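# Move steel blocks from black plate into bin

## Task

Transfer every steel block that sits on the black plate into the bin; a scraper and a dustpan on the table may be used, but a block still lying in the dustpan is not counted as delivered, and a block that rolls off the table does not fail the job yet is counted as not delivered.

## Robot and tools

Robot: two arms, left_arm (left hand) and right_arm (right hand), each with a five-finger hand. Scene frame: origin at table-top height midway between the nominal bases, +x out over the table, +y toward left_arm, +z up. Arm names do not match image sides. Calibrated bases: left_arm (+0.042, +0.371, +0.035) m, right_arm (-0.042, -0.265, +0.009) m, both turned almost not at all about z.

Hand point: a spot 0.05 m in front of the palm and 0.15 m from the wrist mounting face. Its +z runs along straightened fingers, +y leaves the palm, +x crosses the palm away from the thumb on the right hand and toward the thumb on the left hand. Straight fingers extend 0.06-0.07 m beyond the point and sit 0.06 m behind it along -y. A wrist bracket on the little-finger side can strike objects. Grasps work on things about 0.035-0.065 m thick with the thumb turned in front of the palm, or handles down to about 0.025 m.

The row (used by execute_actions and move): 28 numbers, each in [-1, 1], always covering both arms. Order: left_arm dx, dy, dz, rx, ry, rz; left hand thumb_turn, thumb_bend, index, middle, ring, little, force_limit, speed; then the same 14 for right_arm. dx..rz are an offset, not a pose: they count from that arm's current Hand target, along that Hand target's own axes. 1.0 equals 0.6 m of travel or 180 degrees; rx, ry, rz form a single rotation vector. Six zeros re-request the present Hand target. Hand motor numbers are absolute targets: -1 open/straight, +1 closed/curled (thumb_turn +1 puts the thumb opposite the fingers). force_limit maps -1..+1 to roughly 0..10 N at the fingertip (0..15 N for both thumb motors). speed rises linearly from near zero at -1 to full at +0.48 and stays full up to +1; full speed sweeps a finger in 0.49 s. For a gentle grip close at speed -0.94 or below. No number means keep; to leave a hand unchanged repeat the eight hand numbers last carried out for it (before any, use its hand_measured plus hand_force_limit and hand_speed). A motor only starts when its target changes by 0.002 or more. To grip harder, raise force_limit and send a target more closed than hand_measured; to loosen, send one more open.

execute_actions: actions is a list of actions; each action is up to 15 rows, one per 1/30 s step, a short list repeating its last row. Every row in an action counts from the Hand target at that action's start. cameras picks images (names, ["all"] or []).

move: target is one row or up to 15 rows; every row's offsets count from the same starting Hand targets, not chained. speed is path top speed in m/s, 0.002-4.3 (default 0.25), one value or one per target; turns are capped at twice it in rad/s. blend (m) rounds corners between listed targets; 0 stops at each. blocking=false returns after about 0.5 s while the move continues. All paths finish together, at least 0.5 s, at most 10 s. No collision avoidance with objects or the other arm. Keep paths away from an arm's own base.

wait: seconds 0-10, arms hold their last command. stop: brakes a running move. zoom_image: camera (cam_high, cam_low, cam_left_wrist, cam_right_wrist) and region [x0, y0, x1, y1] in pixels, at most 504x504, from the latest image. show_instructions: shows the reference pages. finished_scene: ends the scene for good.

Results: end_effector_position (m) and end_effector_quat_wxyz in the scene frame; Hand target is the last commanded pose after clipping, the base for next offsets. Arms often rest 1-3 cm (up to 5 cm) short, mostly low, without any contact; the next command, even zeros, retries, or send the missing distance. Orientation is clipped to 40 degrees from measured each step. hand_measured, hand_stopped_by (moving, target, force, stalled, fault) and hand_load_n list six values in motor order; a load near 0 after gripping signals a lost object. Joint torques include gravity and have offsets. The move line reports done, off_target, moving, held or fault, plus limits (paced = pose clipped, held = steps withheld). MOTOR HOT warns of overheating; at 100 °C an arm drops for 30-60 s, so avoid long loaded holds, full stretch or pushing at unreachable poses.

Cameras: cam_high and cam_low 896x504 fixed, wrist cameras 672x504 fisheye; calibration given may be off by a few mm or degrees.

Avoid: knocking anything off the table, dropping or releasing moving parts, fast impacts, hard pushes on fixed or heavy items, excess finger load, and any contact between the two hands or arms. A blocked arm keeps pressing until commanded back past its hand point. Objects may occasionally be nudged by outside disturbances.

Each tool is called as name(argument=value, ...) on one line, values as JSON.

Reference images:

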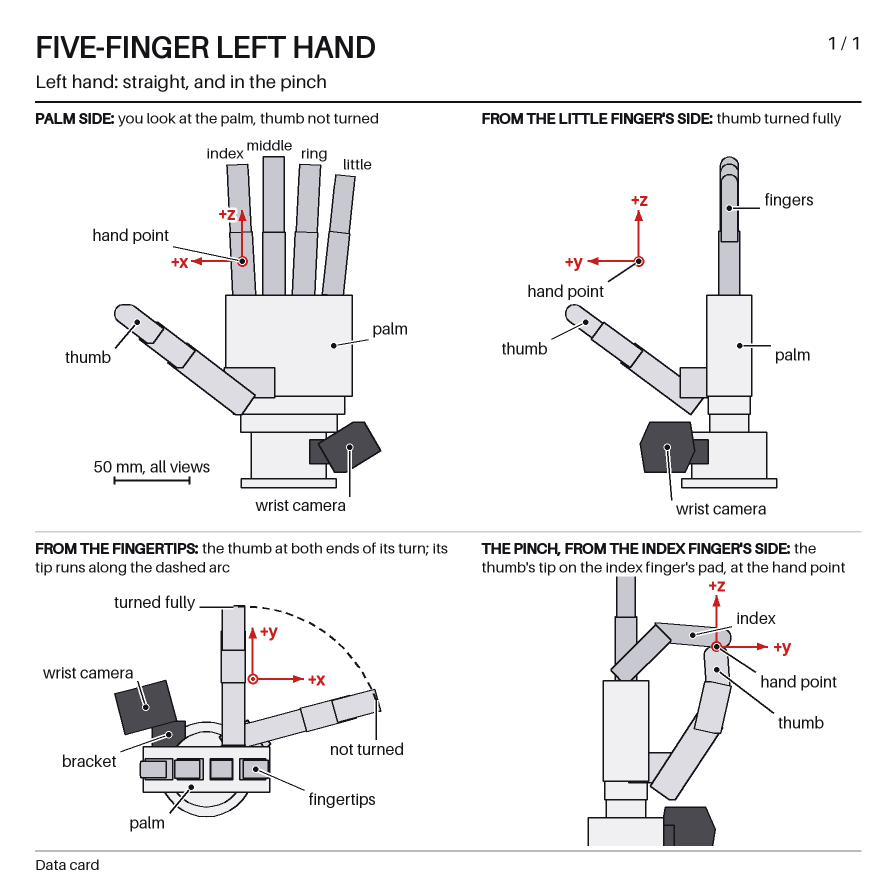

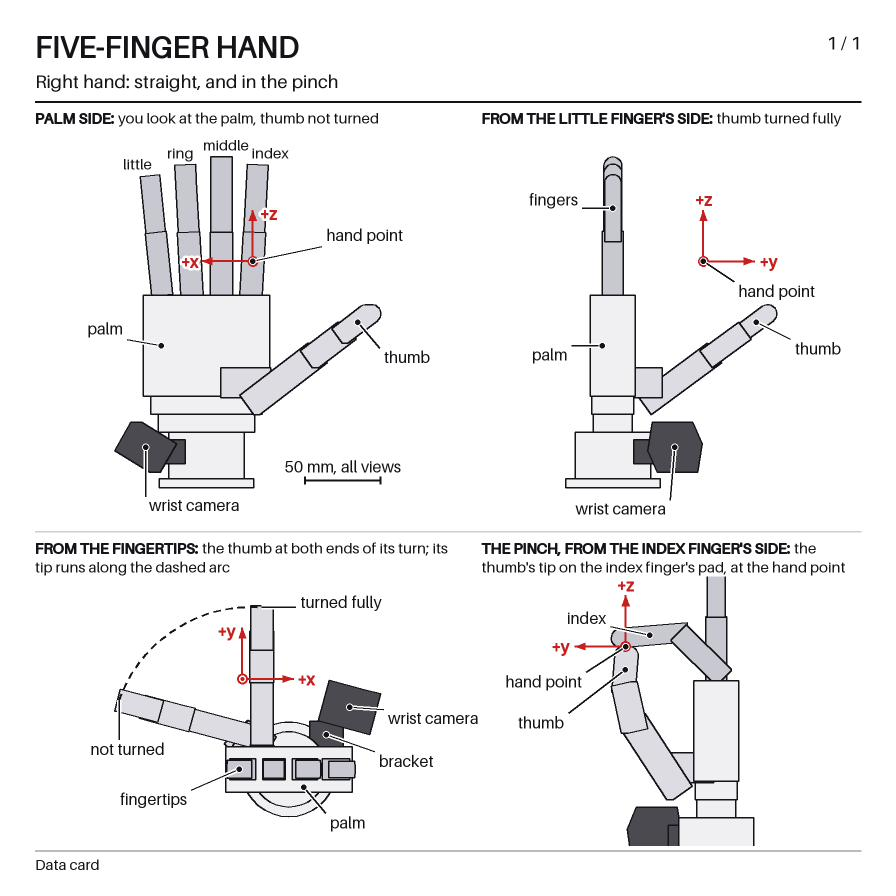

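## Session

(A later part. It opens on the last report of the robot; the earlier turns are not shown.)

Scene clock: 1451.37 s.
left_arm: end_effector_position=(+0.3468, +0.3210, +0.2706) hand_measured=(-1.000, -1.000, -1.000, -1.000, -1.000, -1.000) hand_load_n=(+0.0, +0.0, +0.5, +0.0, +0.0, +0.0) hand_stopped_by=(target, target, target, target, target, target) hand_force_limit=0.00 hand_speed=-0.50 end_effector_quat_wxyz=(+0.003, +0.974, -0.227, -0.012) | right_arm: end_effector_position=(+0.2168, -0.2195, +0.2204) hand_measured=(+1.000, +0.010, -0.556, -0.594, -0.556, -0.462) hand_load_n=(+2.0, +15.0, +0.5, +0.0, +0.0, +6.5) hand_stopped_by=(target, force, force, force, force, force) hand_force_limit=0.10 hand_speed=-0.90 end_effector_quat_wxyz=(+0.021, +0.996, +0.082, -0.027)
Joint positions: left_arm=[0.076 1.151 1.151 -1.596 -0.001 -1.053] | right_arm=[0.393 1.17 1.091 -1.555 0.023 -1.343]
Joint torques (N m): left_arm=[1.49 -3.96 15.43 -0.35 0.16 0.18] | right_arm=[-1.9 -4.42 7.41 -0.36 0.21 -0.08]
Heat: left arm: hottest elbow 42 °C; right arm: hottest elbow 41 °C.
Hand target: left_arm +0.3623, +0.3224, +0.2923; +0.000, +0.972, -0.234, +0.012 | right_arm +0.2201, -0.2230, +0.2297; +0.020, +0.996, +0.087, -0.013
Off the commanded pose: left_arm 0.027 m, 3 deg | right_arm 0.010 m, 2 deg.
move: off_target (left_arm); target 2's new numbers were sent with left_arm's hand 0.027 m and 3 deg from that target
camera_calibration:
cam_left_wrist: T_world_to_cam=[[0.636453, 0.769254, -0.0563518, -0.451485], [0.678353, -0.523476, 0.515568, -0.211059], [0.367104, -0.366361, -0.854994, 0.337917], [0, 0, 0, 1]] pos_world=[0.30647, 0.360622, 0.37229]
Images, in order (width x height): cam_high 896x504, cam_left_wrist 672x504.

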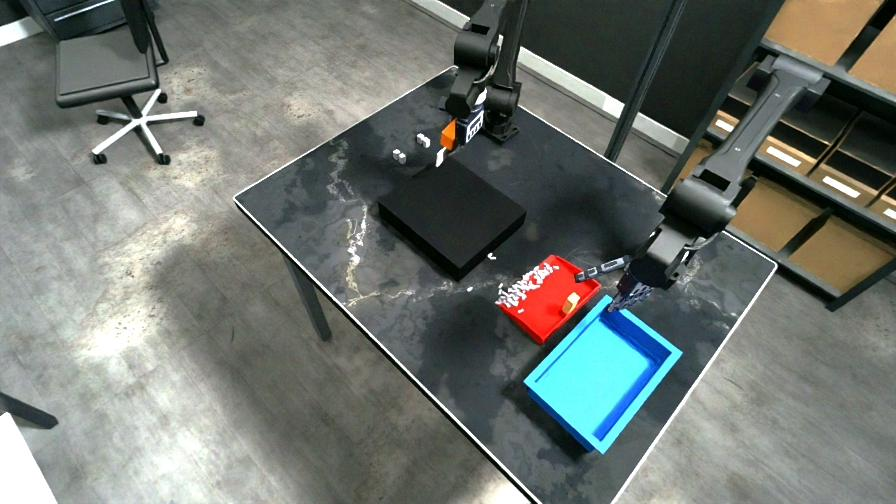

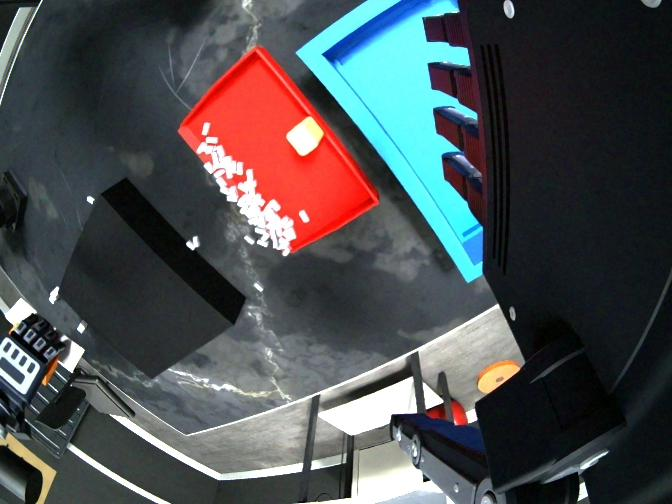

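move(target=[0,0,0,0,0,0,-1,-1,-1,-1,-1,-1,0,-0.5, 0.087,-0.494,0.133,0,0,0.25,1,0.8,-0.2,-0.2,-0.2,-0.3,0.1,-0.9], speed=0.15, cameras=["cam_high","cam_left_wrist"])

zoom_image(camera="cam_high", region=[440, 160, 620, 340])

zoom_image(camera="cam_left_wrist", region=[60, 90, 360, 350])

Scene clock: 1486.30 s.
left_arm: end_effector_position=(+0.3468, +0.3210, +0.2706) hand_measured=(-1.000, -1.000, -1.000, -1.000, -1.000, -1.000) hand_load_n=(+0.0, +0.0, +0.0, +0.0, +0.0, +0.0) hand_stopped_by=(target, target, target, target, target, target) hand_force_limit=0.00 hand_speed=-0.50 end_effector_quat_wxyz=(+0.003, +0.974, -0.227, -0.012) | right_arm: end_effector_position=(+0.2108, +0.0524, +0.1330) hand_measured=(+1.000, +0.010, -0.556, -0.594, -0.556, -0.462) hand_load_n=(+2.0, +14.5, +0.5, +0.0, +0.0, +3.5) hand_stopped_by=(target, force, force, force, force, force) hand_force_limit=0.10 hand_speed=-0.90 end_effector_quat_wxyz=(+0.045, +0.951, -0.305, -0.011)
Joint positions: left_arm=[0.076 1.151 1.151 -1.596 -0.001 -1.053] | right_arm=[0.849 1.674 1.37 -1.359 0.016 -0.104]
Joint torques (N m): left_arm=[1.2 -3.78 15.38 -0.28 0.15 0.18] | right_arm=[0.56 -7.71 9.37 0.38 0.11 0.16]
Heat: left arm: hottest elbow 43 °C; right arm: hottest elbow 41 °C.
Hand target: left_arm +0.3623, +0.3224, +0.2923; +0.000, +0.972, -0.234, +0.012 | right_arm +0.2180, +0.0743, +0.1372; +0.023, +0.954, -0.300, -0.004
Off the commanded pose: left_arm 0.027 m, 3 deg | right_arm 0.023 m, 3 deg.
move: off_target (left_arm, right_arm)
camera_calibration:
cam_left_wrist: T_world_to_cam=[[0.636453, 0.769254, -0.0563518, -0.451485], [0.678353, -0.523476, 0.515568, -0.211059], [0.367104, -0.366361, -0.854994, 0.337917], [0, 0, 0, 1]] pos_world=[0.30647, 0.360622, 0.37229]
Images, in order (width x height): cam_high 896x504, cam_left_wrist 672x504.

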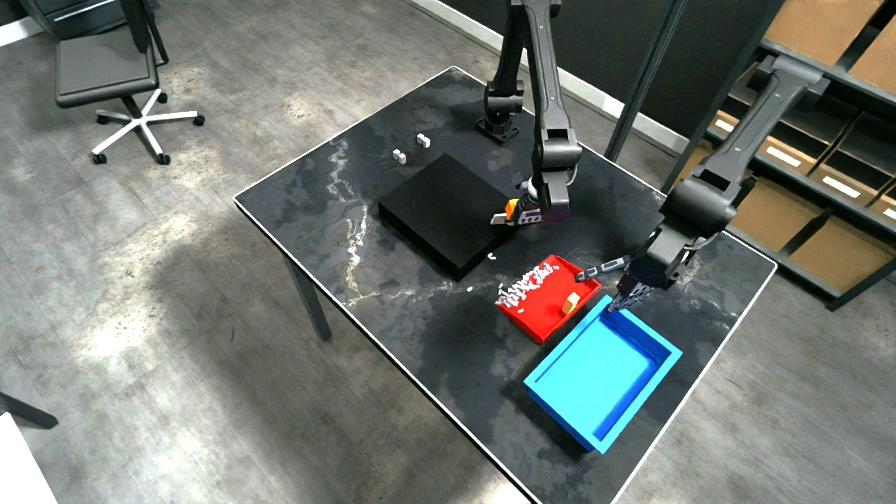

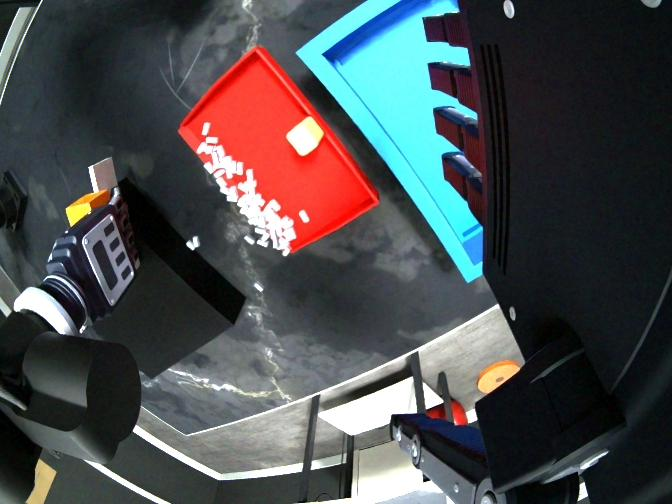

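Scaled by 2.800.

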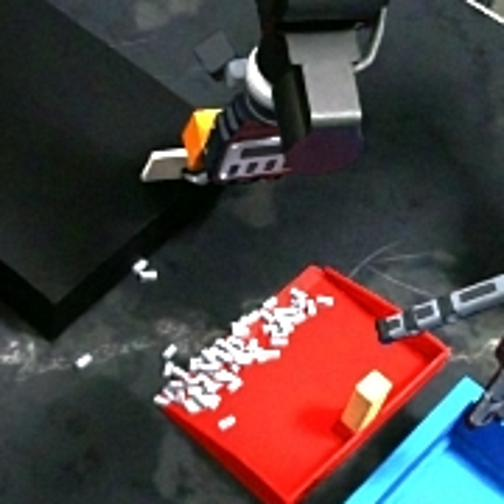

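Scaled by 1.680 from the camera's 672x504 image, which has a finer 960x720 frame.

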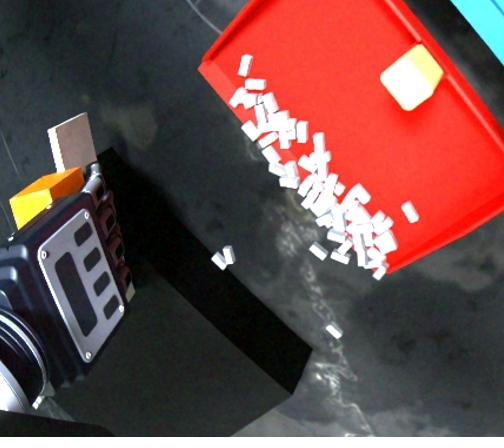

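move(target=[0,0,0,0,0,0,-1,-1,-1,-1,-1,-1,0,-0.5, -0.0195,-0.045,0.04,0,0,0,1,0.8,-0.2,-0.2,-0.2,-0.3,0.1,-0.9], speed=0.1, cameras=["cam_high","cam_left_wrist"])

zoom_image(camera="cam_high", region=[440, 160, 620, 340])

zoom_image(camera="cam_left_wrist", region=[60, 90, 360, 350])

Scene clock: 1492.03 s.
left_arm: end_effector_position=(+0.3468, +0.3210, +0.2706) hand_measured=(-1.000, -1.000, -1.000, -1.000, -1.000, -1.000) hand_load_n=(+0.0, +0.0, +0.0, +0.0, +0.0, +0.0) hand_stopped_by=(target, target, target, target, target, target) hand_force_limit=0.00 hand_speed=-0.50 end_effector_quat_wxyz=(+0.003, +0.974, -0.227, -0.012) | right_arm: end_effector_position=(+0.2141, +0.0898, +0.1084) hand_measured=(+1.000, +0.010, -0.556, -0.594, -0.556, -0.462) hand_load_n=(+5.0, +13.5, +5.0, +0.0, +0.0, +4.5) hand_stopped_by=(target, force, force, force, force, force) hand_force_limit=0.10 hand_speed=-0.90 end_effector_quat_wxyz=(+0.035, +0.955, -0.295, -0.006)
Joint positions: left_arm=[0.076 1.151 1.151 -1.596 -0.001 -1.053] | right_arm=[0.896 1.755 1.416 -1.302 0.016 -0.078]
Joint torques (N m): left_arm=[1.26 -3.66 15.43 -0.32 0.16 0.2] | right_arm=[-0.44 -8.59 8.9 0.27 0.08 0.14]
Heat: left arm: hottest elbow 43 °C; right arm: hottest elbow 41 °C.
Hand target: left_arm +0.3623, +0.3224, +0.2923; +0.000, +0.972, -0.234, +0.012 | right_arm +0.2233, +0.1021, +0.1119; +0.023, +0.954, -0.300, -0.004
Off the commanded pose: left_arm 0.027 m, 3 deg | right_arm 0.016 m, 2 deg.
move: off_target (left_arm, right_arm)
camera_calibration:
cam_left_wrist: T_world_to_cam=[[0.636453, 0.769254, -0.0563518, -0.451485], [0.678353, -0.523476, 0.515568, -0.211059], [0.367104, -0.366361, -0.854994, 0.337917], [0, 0, 0, 1]] pos_world=[0.30647, 0.360622, 0.37229]
Images, in order (width x height): cam_high 896x504, cam_left_wrist 672x504.

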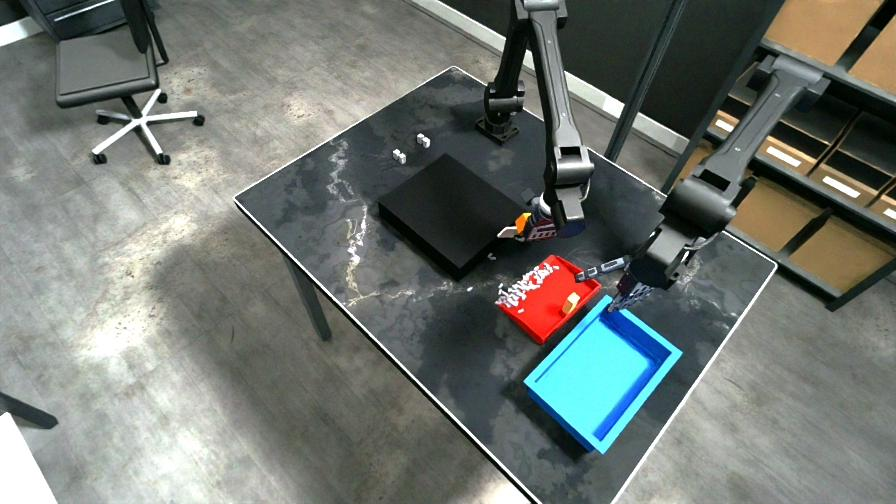

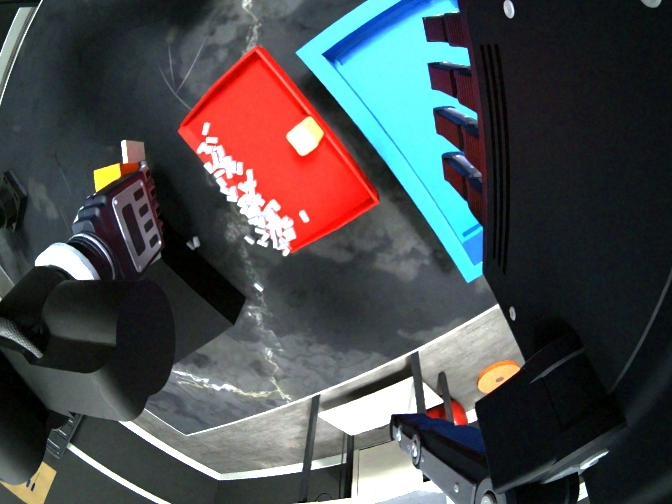

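Scaled by 2.800.

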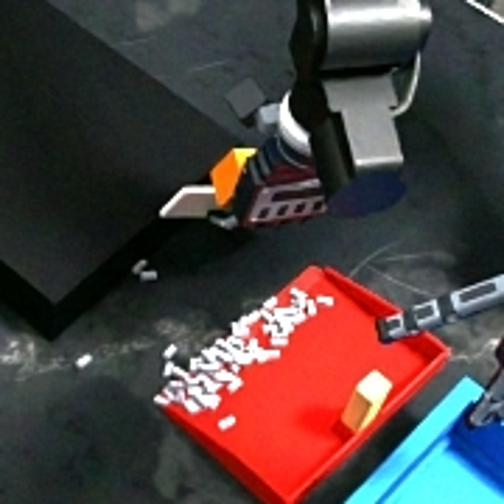

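Scaled by 1.680 from the camera's 672x504 image, which has a finer 960x720 frame.

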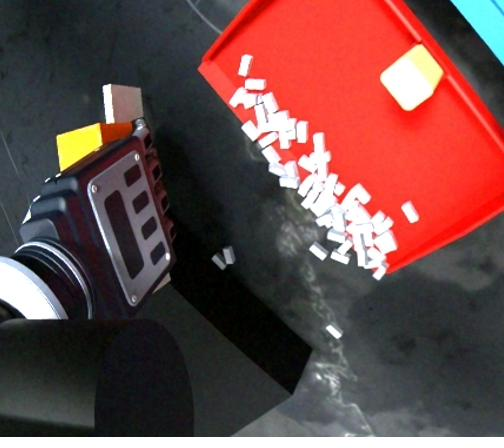

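move(target=[[0,0,0,0,0,0,-1,-1,-1,-1,-1,-1,0,-0.5, 0,0,-0.05,0,0,0,1,0.8,-0.2,-0.2,-0.2,-0.3,0.1,-0.9],[0,0,0,0,0,0,-1,-1,-1,-1,-1,-1,0,-0.5, -0.019,-0.0273,-0.05,0,0,0,1,0.8,-0.2,-0.2,-0.2,-0.3,0.1,-0.9]], speed=0.1, cameras=["cam_high","cam_left_wrist"])

zoom_image(camera="cam_high", region=[440, 160, 620, 340])

zoom_image(camera="cam_left_wrist", region=[60, 90, 360, 350])

Scene clock: 1504.63 s.
left_arm: end_effector_position=(+0.3468, +0.3210, +0.2706) hand_measured=(-1.000, -1.000, -1.000, -1.000, -1.000, -1.000) hand_load_n=(+0.0, +0.0, +0.0, +0.0, +0.0, +0.0) hand_stopped_by=(target, target, target, target, target, target) hand_force_limit=0.00 hand_speed=-0.50 end_effector_quat_wxyz=(+0.003, +0.974, -0.227, -0.012) | right_arm: end_effector_position=(+0.2212, +0.1055, +0.1245) hand_measured=(+1.000, +0.010, -0.556, -0.594, -0.556, -0.462) hand_load_n=(+2.0, +13.5, +4.0, +0.0, +0.0, +2.5) hand_stopped_by=(target, force, force, force, force, force) hand_force_limit=0.10 hand_speed=-0.90 end_effector_quat_wxyz=(+0.039, +0.953, -0.299, -0.013)
Joint positions: left_arm=[0.076 1.151 1.151 -1.596 -0.001 -1.053] | right_arm=[0.899 1.792 1.508 -1.369 0.005 -0.066]
Joint torques (N m): left_arm=[1.2 -3.9 15.38 -0.31 0.15 0.19] | right_arm=[0.56 -10.17 10.36 -0.49 0.03 0.16]
Heat: left arm: hottest elbow 43 °C; right arm: hottest elbow 41 °C.
Hand target: left_arm +0.3623, +0.3224, +0.2923; +0.000, +0.972, -0.234, +0.012 | right_arm +0.2240, +0.1233, +0.1410; +0.023, +0.954, -0.300, -0.004
Off the commanded pose: left_arm 0.027 m, 3 deg | right_arm 0.025 m, 2 deg.
move: off_target (left_arm, right_arm)
camera_calibration:
cam_left_wrist: T_world_to_cam=[[0.636453, 0.769254, -0.0563518, -0.451485], [0.678353, -0.523476, 0.515568, -0.211059], [0.367104, -0.366361, -0.854994, 0.337917], [0, 0, 0, 1]] pos_world=[0.30647, 0.360622, 0.37229]
Images, in order (width x height): cam_high 896x504, cam_left_wrist 672x504.

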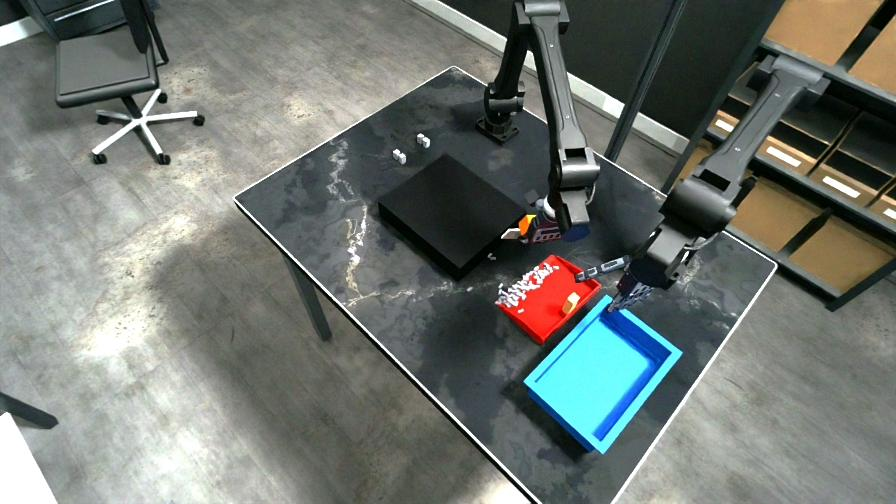

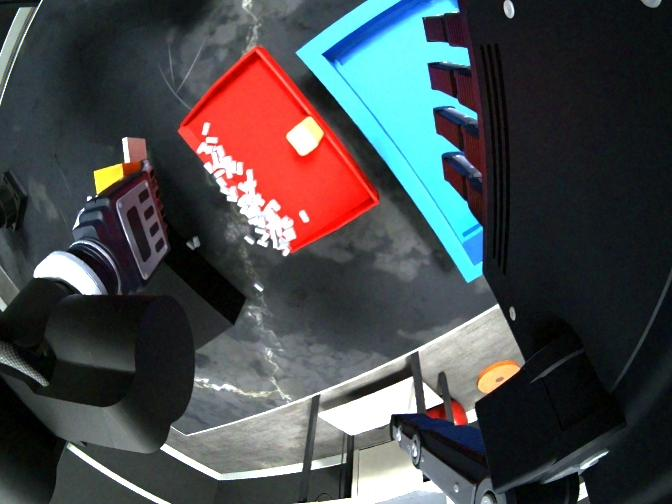

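Scaled by 2.800.

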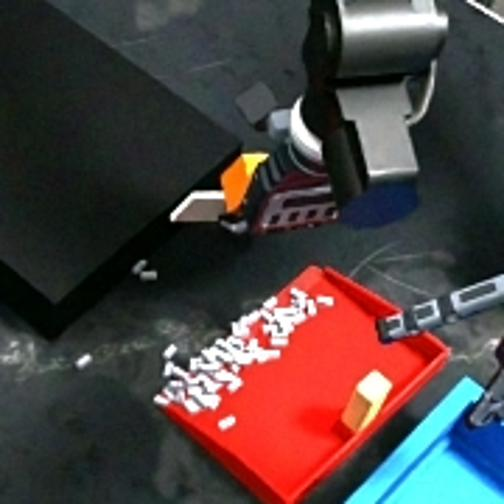

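Scaled by 1.680 from the camera's 672x504 image, which has a finer 960x720 frame.

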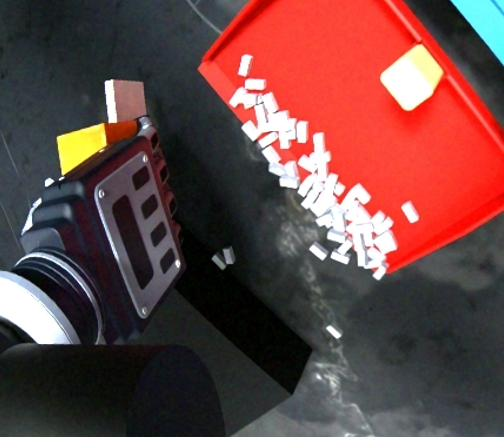

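move(target=[0,0,0,0,0,0,-1,-1,-1,-1,-1,-1,0,-0.5, 0,0,0.085,0,0,0,1,0.8,-0.2,-0.2,-0.2,-0.3,0.1,-0.9], speed=0.06, cameras=["cam_high","cam_left_wrist"])

zoom_image(camera="cam_high", region=[440, 180, 590, 310])

Scene clock: 1511.50 s.
left_arm: end_effector_position=(+0.3468, +0.3210, +0.2706) hand_measured=(-1.000, -1.000, -1.000, -1.000, -1.000, -1.000) hand_load_n=(+0.0, +0.0, +0.0, +0.0, -0.5, +0.0) hand_stopped_by=(target, target, target, target, target, target) hand_force_limit=0.00 hand_speed=-0.50 end_effector_quat_wxyz=(+0.003, +0.974, -0.227, -0.012) | right_arm: end_effector_position=(+0.2249, +0.1101, +0.0867) hand_measured=(+1.000, +0.010, -0.556, -0.594, -0.556, -0.462) hand_load_n=(+2.0, +13.5, +3.5, +0.0, +0.0, +2.5) hand_stopped_by=(target, force, force, force, force, force) hand_force_limit=0.10 hand_speed=-0.90 end_effector_quat_wxyz=(+0.032, +0.954, -0.299, -0.010)
Joint positions: left_arm=[0.076 1.151 1.151 -1.596 -0.001 -1.053] | right_arm=[0.899 1.827 1.458 -1.268 0.005 -0.066]
Joint torques (N m): left_arm=[1.26 -3.9 15.38 -0.32 0.15 0.17] | right_arm=[0.32 -10.29 7.01 0.28 0.04 0.15]
Heat: left arm: hottest elbow 44 °C; right arm: hottest elbow 42 °C.
Hand target: left_arm +0.3623, +0.3224, +0.2923; +0.000, +0.972, -0.234, +0.012 | right_arm +0.2229, +0.1212, +0.0901; +0.023, +0.954, -0.300, -0.004
Off the commanded pose: left_arm 0.027 m, 3 deg | right_arm 0.012 m, 1 deg.
move: off_target (left_arm, right_arm)
camera_calibration:
cam_left_wrist: T_world_to_cam=[[0.636453, 0.769254, -0.0563518, -0.451485], [0.678353, -0.523476, 0.515568, -0.211059], [0.367104, -0.366361, -0.854994, 0.337917], [0, 0, 0, 1]] pos_world=[0.30647, 0.360622, 0.37229]
Images, in order (width x height): cam_high 896x504, cam_left_wrist 672x504.

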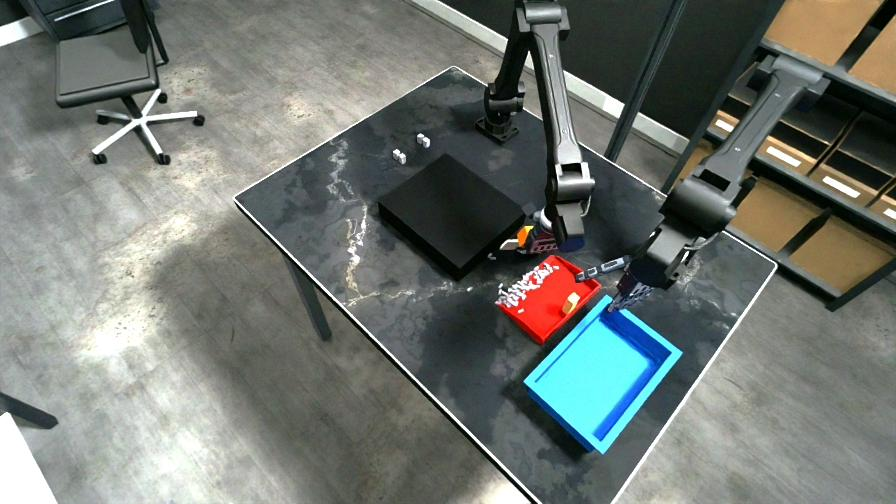

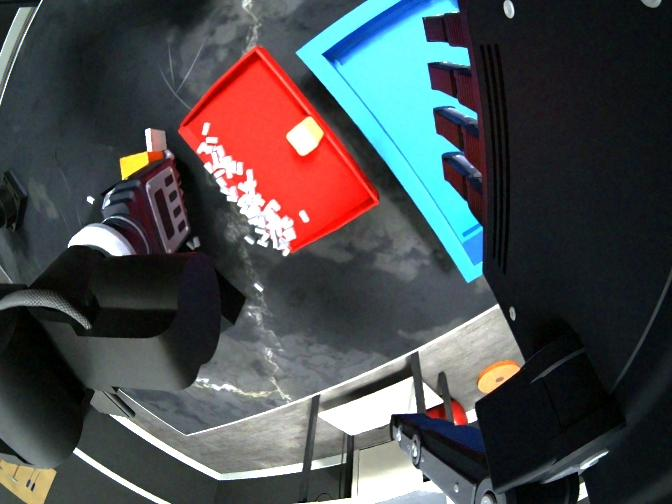

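Scaled by 3.360.

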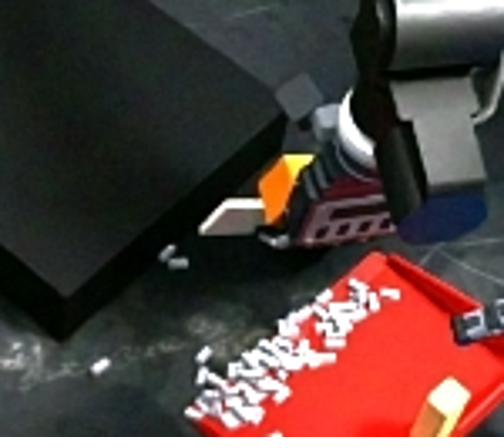

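move(target=[0,0,0,0,0,0,-1,-1,-1,-1,-1,-1,0,-0.5, 0.0124,0.0177,0.015,0,0,0,1,0.8,-0.2,-0.2,-0.2,-0.3,0.1,-0.9], speed=0.05, cameras=["cam_high"])

zoom_image(camera="cam_high", region=[440, 180, 590, 310])

Scene clock: 1517.97 s.
left_arm: end_effector_position=(+0.3468, +0.3210, +0.2706) hand_measured=(-1.000, -1.000, -1.000, -1.000, -1.000, -1.000) hand_load_n=(+0.0, +0.0, +0.0, +0.0, +0.0, +0.0) hand_stopped_by=(target, target, target, target, target, target) hand_force_limit=0.00 hand_speed=-0.50 end_effector_quat_wxyz=(+0.003, +0.974, -0.227, -0.012) | right_arm: end_effector_position=(+0.2189, +0.1015, +0.0760) hand_measured=(+1.000, +0.010, -0.556, -0.594, -0.556, -0.462) hand_load_n=(+1.5, +14.5, +0.0, +0.0, +0.0, +7.0) hand_stopped_by=(target, force, force, force, force, force) hand_force_limit=0.10 hand_speed=-0.90 end_effector_quat_wxyz=(+0.041, +0.953, -0.300, -0.013)
Joint positions: left_arm=[0.076 1.151 1.151 -1.596 -0.001 -1.053] | right_arm=[0.898 1.825 1.421 -1.251 0.005 -0.066]
Joint torques (N m): left_arm=[1.49 -3.84 15.34 -0.31 0.16 0.21] | right_arm=[-0.97 -11.4 5.89 0.44 0.08 0.01]
Heat: left arm: hottest elbow 44 °C; right arm: hottest elbow 41 °C.
Hand target: left_arm +0.3623, +0.3224, +0.2923; +0.000, +0.972, -0.234, +0.012 | right_arm +0.2228, +0.1078, +0.0817; +0.023, +0.954, -0.300, -0.004
Off the commanded pose: left_arm 0.027 m, 3 deg | right_arm 0.009 m, 2 deg.
move: off_target (left_arm)
Images, in order (width x height): cam_high 896x504.

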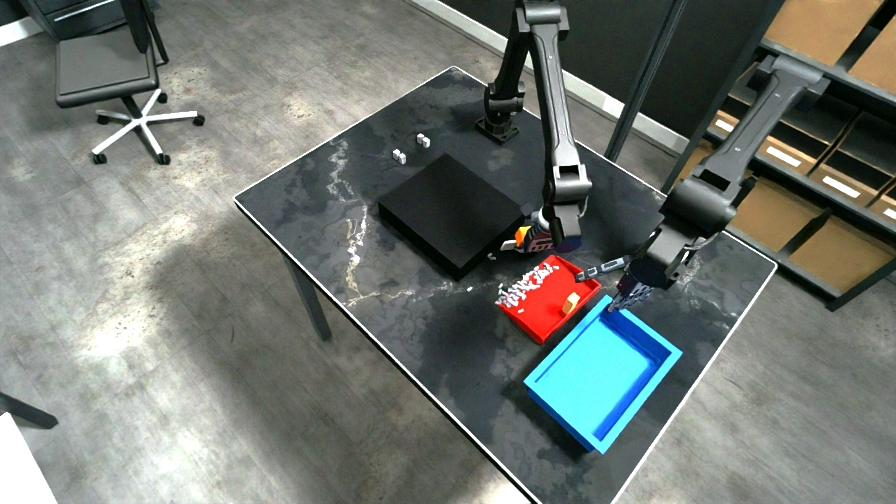

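Scaled by 3.360.

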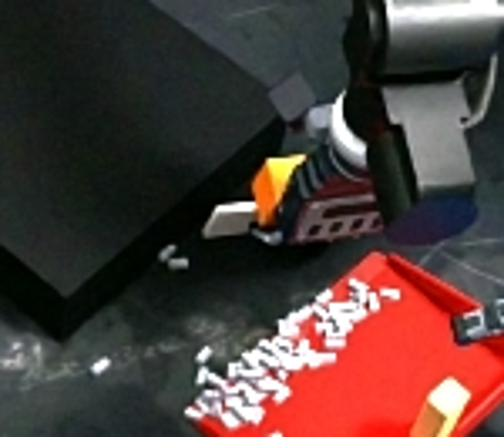

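move(target=[0,0,0,0,0,0,-1,-1,-1,-1,-1,-1,0,-0.5, 0.012,0.0172,-0.01,0,0,0,1,0.8,-0.2,-0.2,-0.2,-0.3,0.1,-0.9], speed=0.05, cameras=["cam_high"])

zoom_image(camera="cam_high", region=[440, 180, 590, 310])

Scene clock: 1524.43 s.
left_arm: end_effector_position=(+0.3468, +0.3210, +0.2706) hand_measured=(-1.000, -1.000, -1.000, -1.000, -1.000, -1.000) hand_load_n=(+0.0, -0.5, +0.0, +0.0, +0.0, +0.0) hand_stopped_by=(target, target, target, target, target, target) hand_force_limit=0.00 hand_speed=-0.50 end_effector_quat_wxyz=(+0.003, +0.974, -0.227, -0.012) | right_arm: end_effector_position=(+0.2126, +0.0946, +0.0762) hand_measured=(+1.000, +0.010, -0.556, -0.594, -0.556, -0.462) hand_load_n=(+1.5, +14.5, +1.0, +0.0, +0.0, +6.5) hand_stopped_by=(target, force, force, force, force, force) hand_force_limit=0.10 hand_speed=-0.90 end_effector_quat_wxyz=(+0.043, +0.951, -0.304, -0.014)
Joint positions: left_arm=[0.076 1.151 1.151 -1.596 -0.001 -1.053] | right_arm=[0.898 1.806 1.392 -1.247 0.005 -0.056]
Joint torques (N m): left_arm=[1.26 -3.96 15.43 -0.35 0.15 0.2] | right_arm=[-1.96 -11.87 6.24 0.16 0.11 -0.11]
Heat: left arm: hottest elbow 44 °C; right arm: hottest elbow 41 °C.
Hand target: left_arm +0.3623, +0.3224, +0.2923; +0.000, +0.972, -0.234, +0.012 | right_arm +0.2229, +0.0955, +0.0882; +0.023, +0.954, -0.300, -0.004
Off the commanded pose: left_arm 0.027 m, 3 deg | right_arm 0.016 m, 3 deg.
move: off_target (left_arm, right_arm)
Images, in order (width x height): cam_high 896x504.

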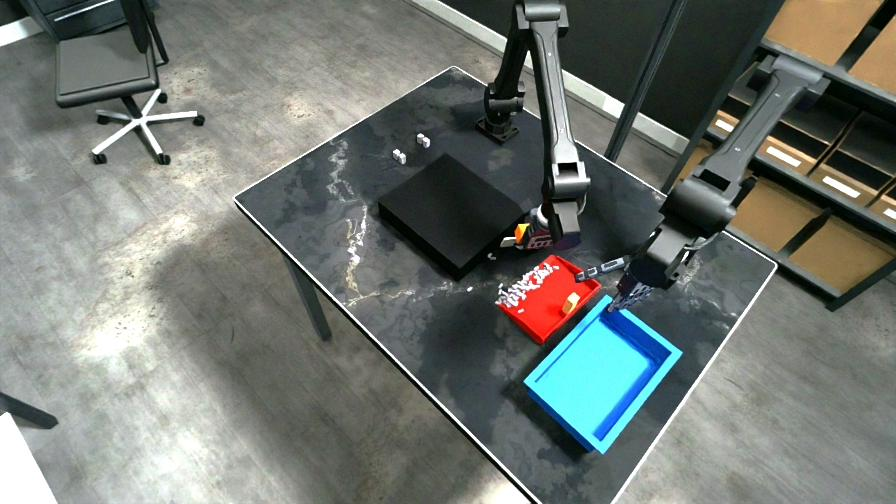

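Scaled by 3.360.

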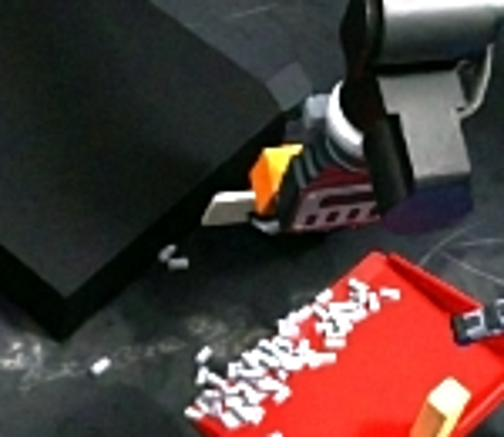

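move(target=[0,0,0,0,0,0,-1,-1,-1,-1,-1,-1,0,-0.5, 0.113,-0.071,0,0,0,0,1,0.8,-0.2,-0.2,-0.2,-0.3,0.1,-0.9], speed=0.05, cameras=["cam_high","cam_left_wrist"])

zoom_image(camera="cam_high", region=[440, 180, 590, 310])

zoom_image(camera="cam_left_wrist", region=[100, 100, 350, 320])

Scene clock: 1531.23 s.
left_arm: end_effector_position=(+0.3468, +0.3210, +0.2706) hand_measured=(-1.000, -1.000, -1.000, -1.000, -1.000, -1.000) hand_load_n=(+0.0, +0.0, +0.0, +0.0, +0.0, +0.0) hand_stopped_by=(target, target, target, target, target, target) hand_force_limit=0.00 hand_speed=-0.50 end_effector_quat_wxyz=(+0.003, +0.974, -0.227, -0.012) | right_arm: end_effector_position=(+0.2809, +0.0879, +0.0769) hand_measured=(+1.000, +0.010, -0.556, -0.594, -0.556, -0.462) hand_load_n=(+2.0, +14.5, +0.5, +0.0, +0.0, +7.0) hand_stopped_by=(target, force, force, force, force, force) hand_force_limit=0.10 hand_speed=-0.90 end_effector_quat_wxyz=(+0.037, +0.955, -0.295, -0.017)
Joint positions: left_arm=[0.076 1.151 1.151 -1.596 -0.001 -1.053] | right_arm=[0.793 1.898 1.531 -1.285 0.003 -0.181]
Joint torques (N m): left_arm=[1.26 -3.72 15.41 -0.32 0.14 0.2] | right_arm=[-1.96 -10.58 9.69 -0.43 0.3 -0.09]
Heat: left arm: hottest elbow 44 °C; right arm: hottest elbow 41 °C.
Hand target: left_arm +0.3623, +0.3224, +0.2923; +0.000, +0.972, -0.234, +0.012 | right_arm +0.3028, +0.0915, +0.0866; +0.023, +0.954, -0.300, -0.004
Off the commanded pose: left_arm 0.027 m, 3 deg | right_arm 0.024 m, 2 deg.
move: off_target (left_arm, right_arm)
camera_calibration:
cam_left_wrist: T_world_to_cam=[[0.636453, 0.769254, -0.0563518, -0.451485], [0.678353, -0.523476, 0.515568, -0.211059], [0.367104, -0.366361, -0.854994, 0.337917], [0, 0, 0, 1]] pos_world=[0.30647, 0.360622, 0.37229]
Images, in order (width x height): cam_high 896x504, cam_left_wrist 672x504.

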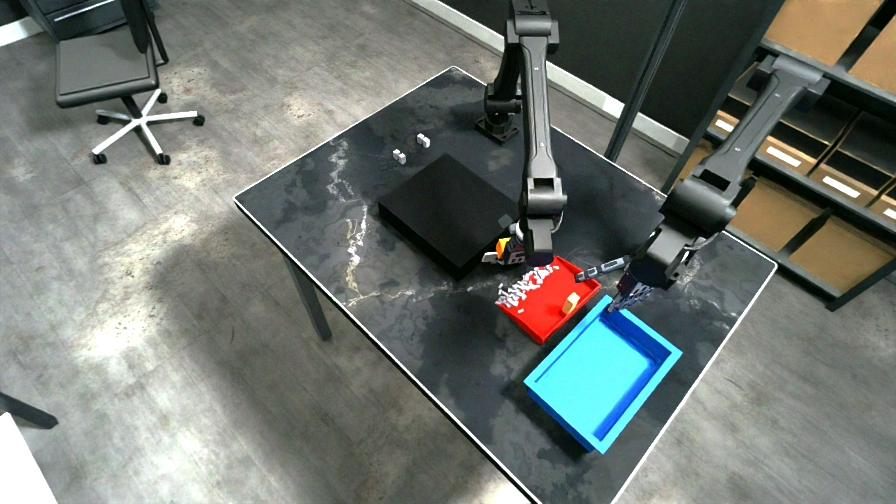

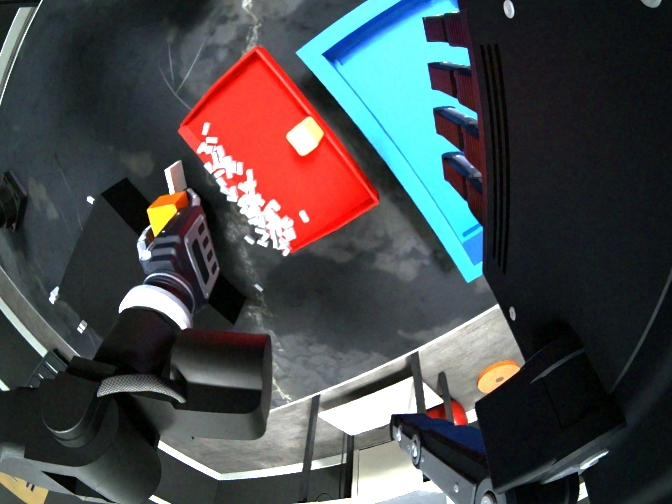

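Scaled by 3.360.

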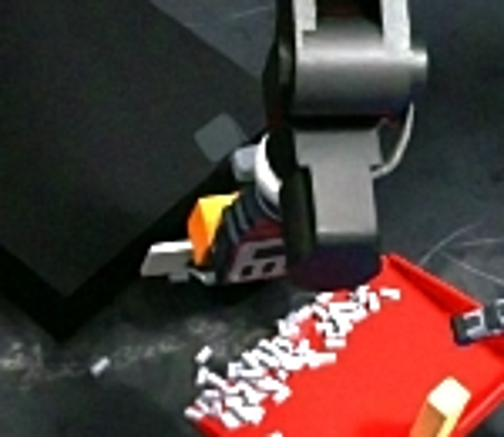

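Scaled by 2.016 from the camera's 672x504 image, which has a finer 960x720 frame.

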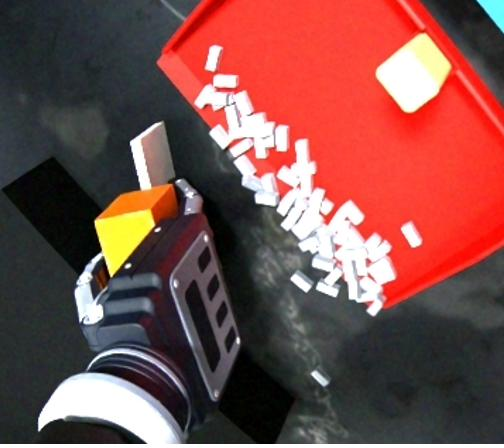

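move(target=[0,0,0,0,0,0,-1,-1,-1,-1,-1,-1,0,-0.5, 0.1168,-0.028,-0.004,0,0,-0.111,1,0.8,-0.2,-0.2,-0.2,-0.3,0.1,-0.9], speed=0.05, cameras=["cam_high","cam_left_wrist"])

zoom_image(camera="cam_high", region=[430, 180, 580, 310])

zoom_image(camera="cam_left_wrist", region=[100, 100, 350, 320])

Scene clock: 1554.97 s.
left_arm: end_effector_position=(+0.3468, +0.3210, +0.2706) hand_measured=(-1.000, -1.000, -1.000, -1.000, -1.000, -1.000) hand_load_n=(+0.0, +0.0, +0.0, +0.0, +0.0, +0.0) hand_stopped_by=(target, target, target, target, target, target) hand_force_limit=0.00 hand_speed=-0.50 end_effector_quat_wxyz=(+0.003, +0.974, -0.227, -0.012) | right_arm: end_effector_position=(+0.3483, +0.0634, +0.0755) hand_measured=(+1.000, +0.010, -0.556, -0.594, -0.556, -0.462) hand_load_n=(+2.0, +14.5, +1.0, +0.0, +0.0, +6.0) hand_stopped_by=(target, force, force, force, force, force) hand_force_limit=0.10 hand_speed=-0.90 end_effector_quat_wxyz=(+0.034, +0.990, -0.132, -0.023)
Joint positions: left_arm=[0.076 1.151 1.151 -1.596 -0.001 -1.053] | right_arm=[0.721 1.987 1.665 -1.331 0.01 -0.587]
Joint torques (N m): left_arm=[1.38 -3.96 15.45 -0.38 0.15 0.19] | right_arm=[-1.85 -11.81 10.07 -0.43 0.25 -0.08]
Heat: left arm: hottest elbow 45 °C; right arm: hottest elbow 42 °C.
Hand target: left_arm +0.3623, +0.3224, +0.2923; +0.000, +0.972, -0.234, +0.012 | right_arm +0.3699, +0.0652, +0.0887; +0.022, +0.991, -0.130, -0.008
Off the commanded pose: left_arm 0.027 m, 3 deg | right_arm 0.025 m, 2 deg.
move: off_target (left_arm, right_arm)
camera_calibration:
cam_left_wrist: T_world_to_cam=[[0.636453, 0.769254, -0.0563518, -0.451485], [0.678353, -0.523476, 0.515568, -0.211059], [0.367104, -0.366361, -0.854994, 0.337917], [0, 0, 0, 1]] pos_world=[0.30647, 0.360622, 0.37229]
Images, in order (width x height): cam_high 896x504, cam_left_wrist 672x504.

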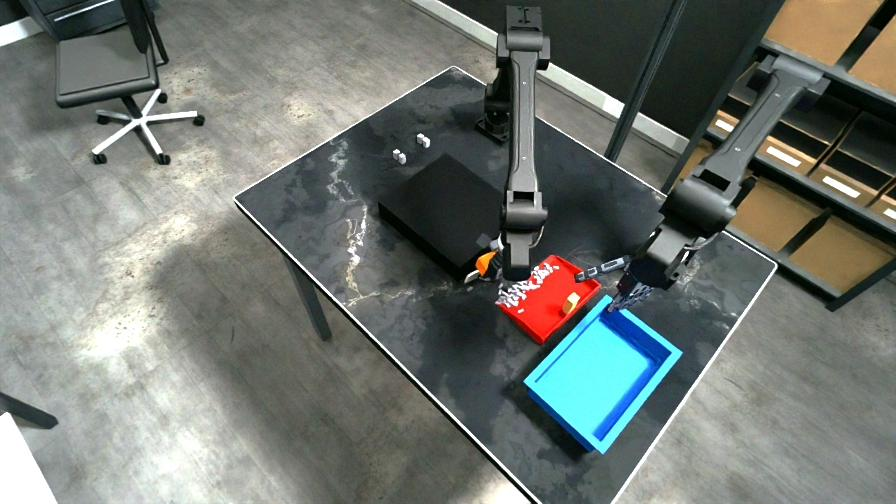

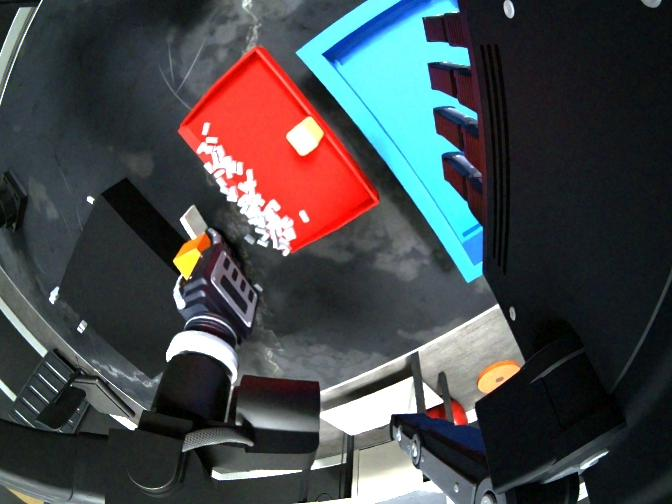

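Scaled by 3.360.

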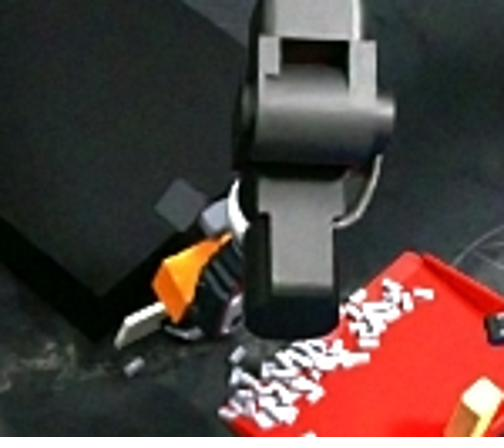

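Scaled by 2.016 from the camera's 672x504 image, which has a finer 960x720 frame.

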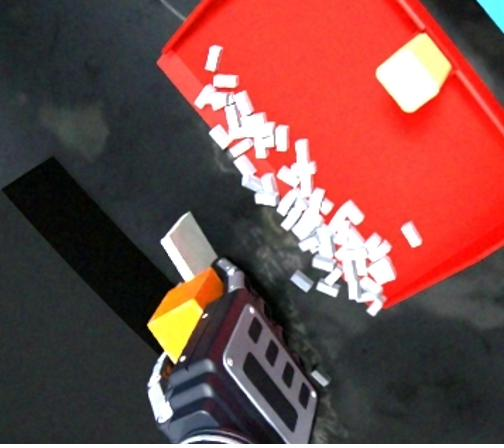

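move(target=[[0,0,0,0,0,0,-1,-1,-1,-1,-1,-1,0,-0.5, 0.0342,-0.0114,-0.004,0,0,0,1,0.8,-0.2,-0.2,-0.2,-0.3,0.1,-0.9],[0,0,0,0,0,0,-1,-1,-1,-1,-1,-1,0,-0.5, 0.0453,-0.0249,-0.004,0,0,-0.194,1,0.8,-0.2,-0.2,-0.2,-0.3,0.1,-0.9]], speed=0.05, cameras=["cam_high","cam_left_wrist"])

zoom_image(camera="cam_high", region=[430, 180, 580, 310])

zoom_image(camera="cam_left_wrist", region=[100, 100, 350, 320])

Scene clock: 1575.57 s.
left_arm: end_effector_position=(+0.3468, +0.3210, +0.2706) hand_measured=(-1.000, -1.000, -1.000, -1.000, -1.000, -1.000) hand_load_n=(+0.0, +0.0, +0.0, +0.0, +0.0, +0.0) hand_stopped_by=(target, target, target, target, target, target) hand_force_limit=0.00 hand_speed=-0.50 end_effector_quat_wxyz=(+0.003, +0.974, -0.227, -0.012) | right_arm: end_effector_position=(+0.3977, +0.0541, +0.0775) hand_measured=(+1.000, +0.010, -0.556, -0.594, -0.556, -0.462) hand_load_n=(+2.5, +14.5, +1.0, +0.0, +0.0, +3.0) hand_stopped_by=(target, force, force, force, force, force) hand_force_limit=0.10 hand_speed=-0.90 end_effector_quat_wxyz=(+0.034, +0.988, +0.149, -0.030)
Joint positions: left_arm=[0.076 1.151 1.151 -1.596 -0.001 -1.053] | right_arm=[0.718 2.031 1.741 -1.368 0.025 -1.155]
Joint torques (N m): left_arm=[1.32 -3.9 15.41 -0.32 0.15 0.17] | right_arm=[0.62 -13.63 8.09 -0.1 0.07 -0.15]
Heat: left arm: hottest elbow 45 °C; right arm: hottest elbow 42 °C.
Hand target: left_arm +0.3623, +0.3224, +0.2923; +0.000, +0.972, -0.234, +0.012 | right_arm +0.4001, +0.0727, +0.0901; +0.019, +0.985, +0.173, -0.014
Off the commanded pose: left_arm 0.027 m, 3 deg | right_arm 0.023 m, 4 deg.
move: off_target (left_arm, right_arm)
camera_calibration:
cam_left_wrist: T_world_to_cam=[[0.636453, 0.769254, -0.0563518, -0.451485], [0.678353, -0.523476, 0.515568, -0.211059], [0.367104, -0.366361, -0.854994, 0.337917], [0, 0, 0, 1]] pos_world=[0.30647, 0.360622, 0.37229]
Images, in order (width x height): cam_high 896x504, cam_left_wrist 672x504.

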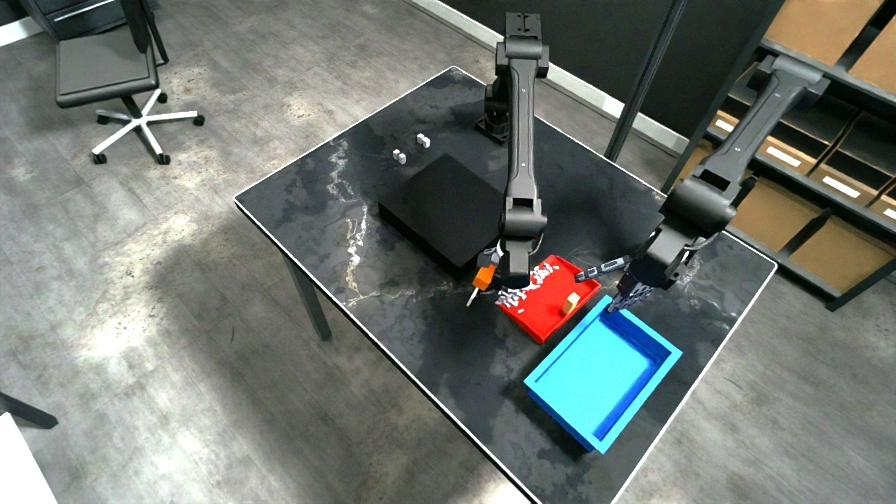

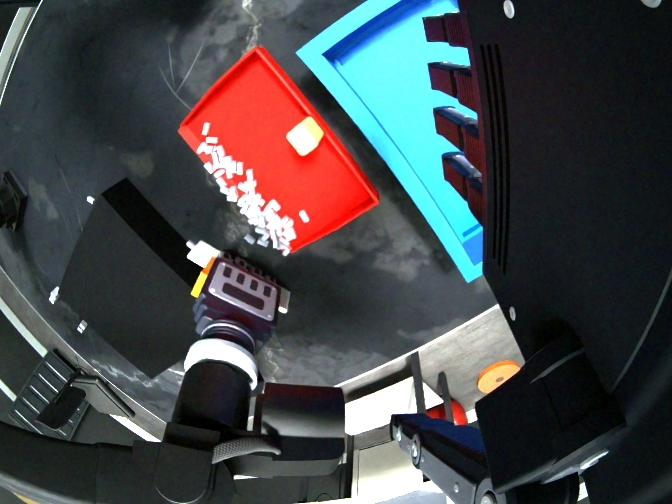

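Scaled by 3.360.

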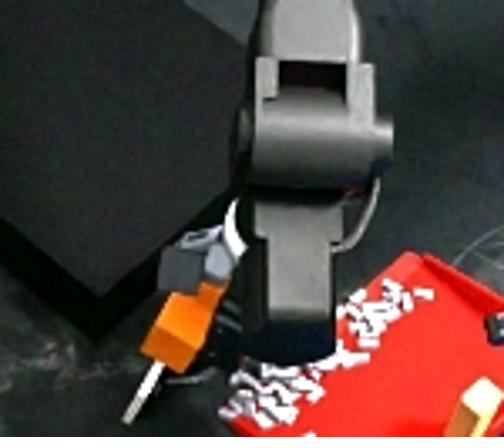

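Scaled by 2.016 from the camera's 672x504 image, which has a finer 960x720 frame.

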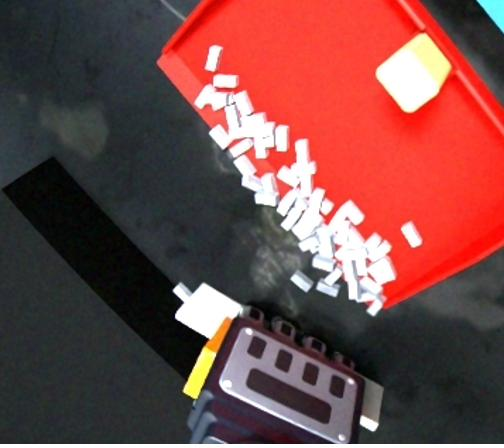

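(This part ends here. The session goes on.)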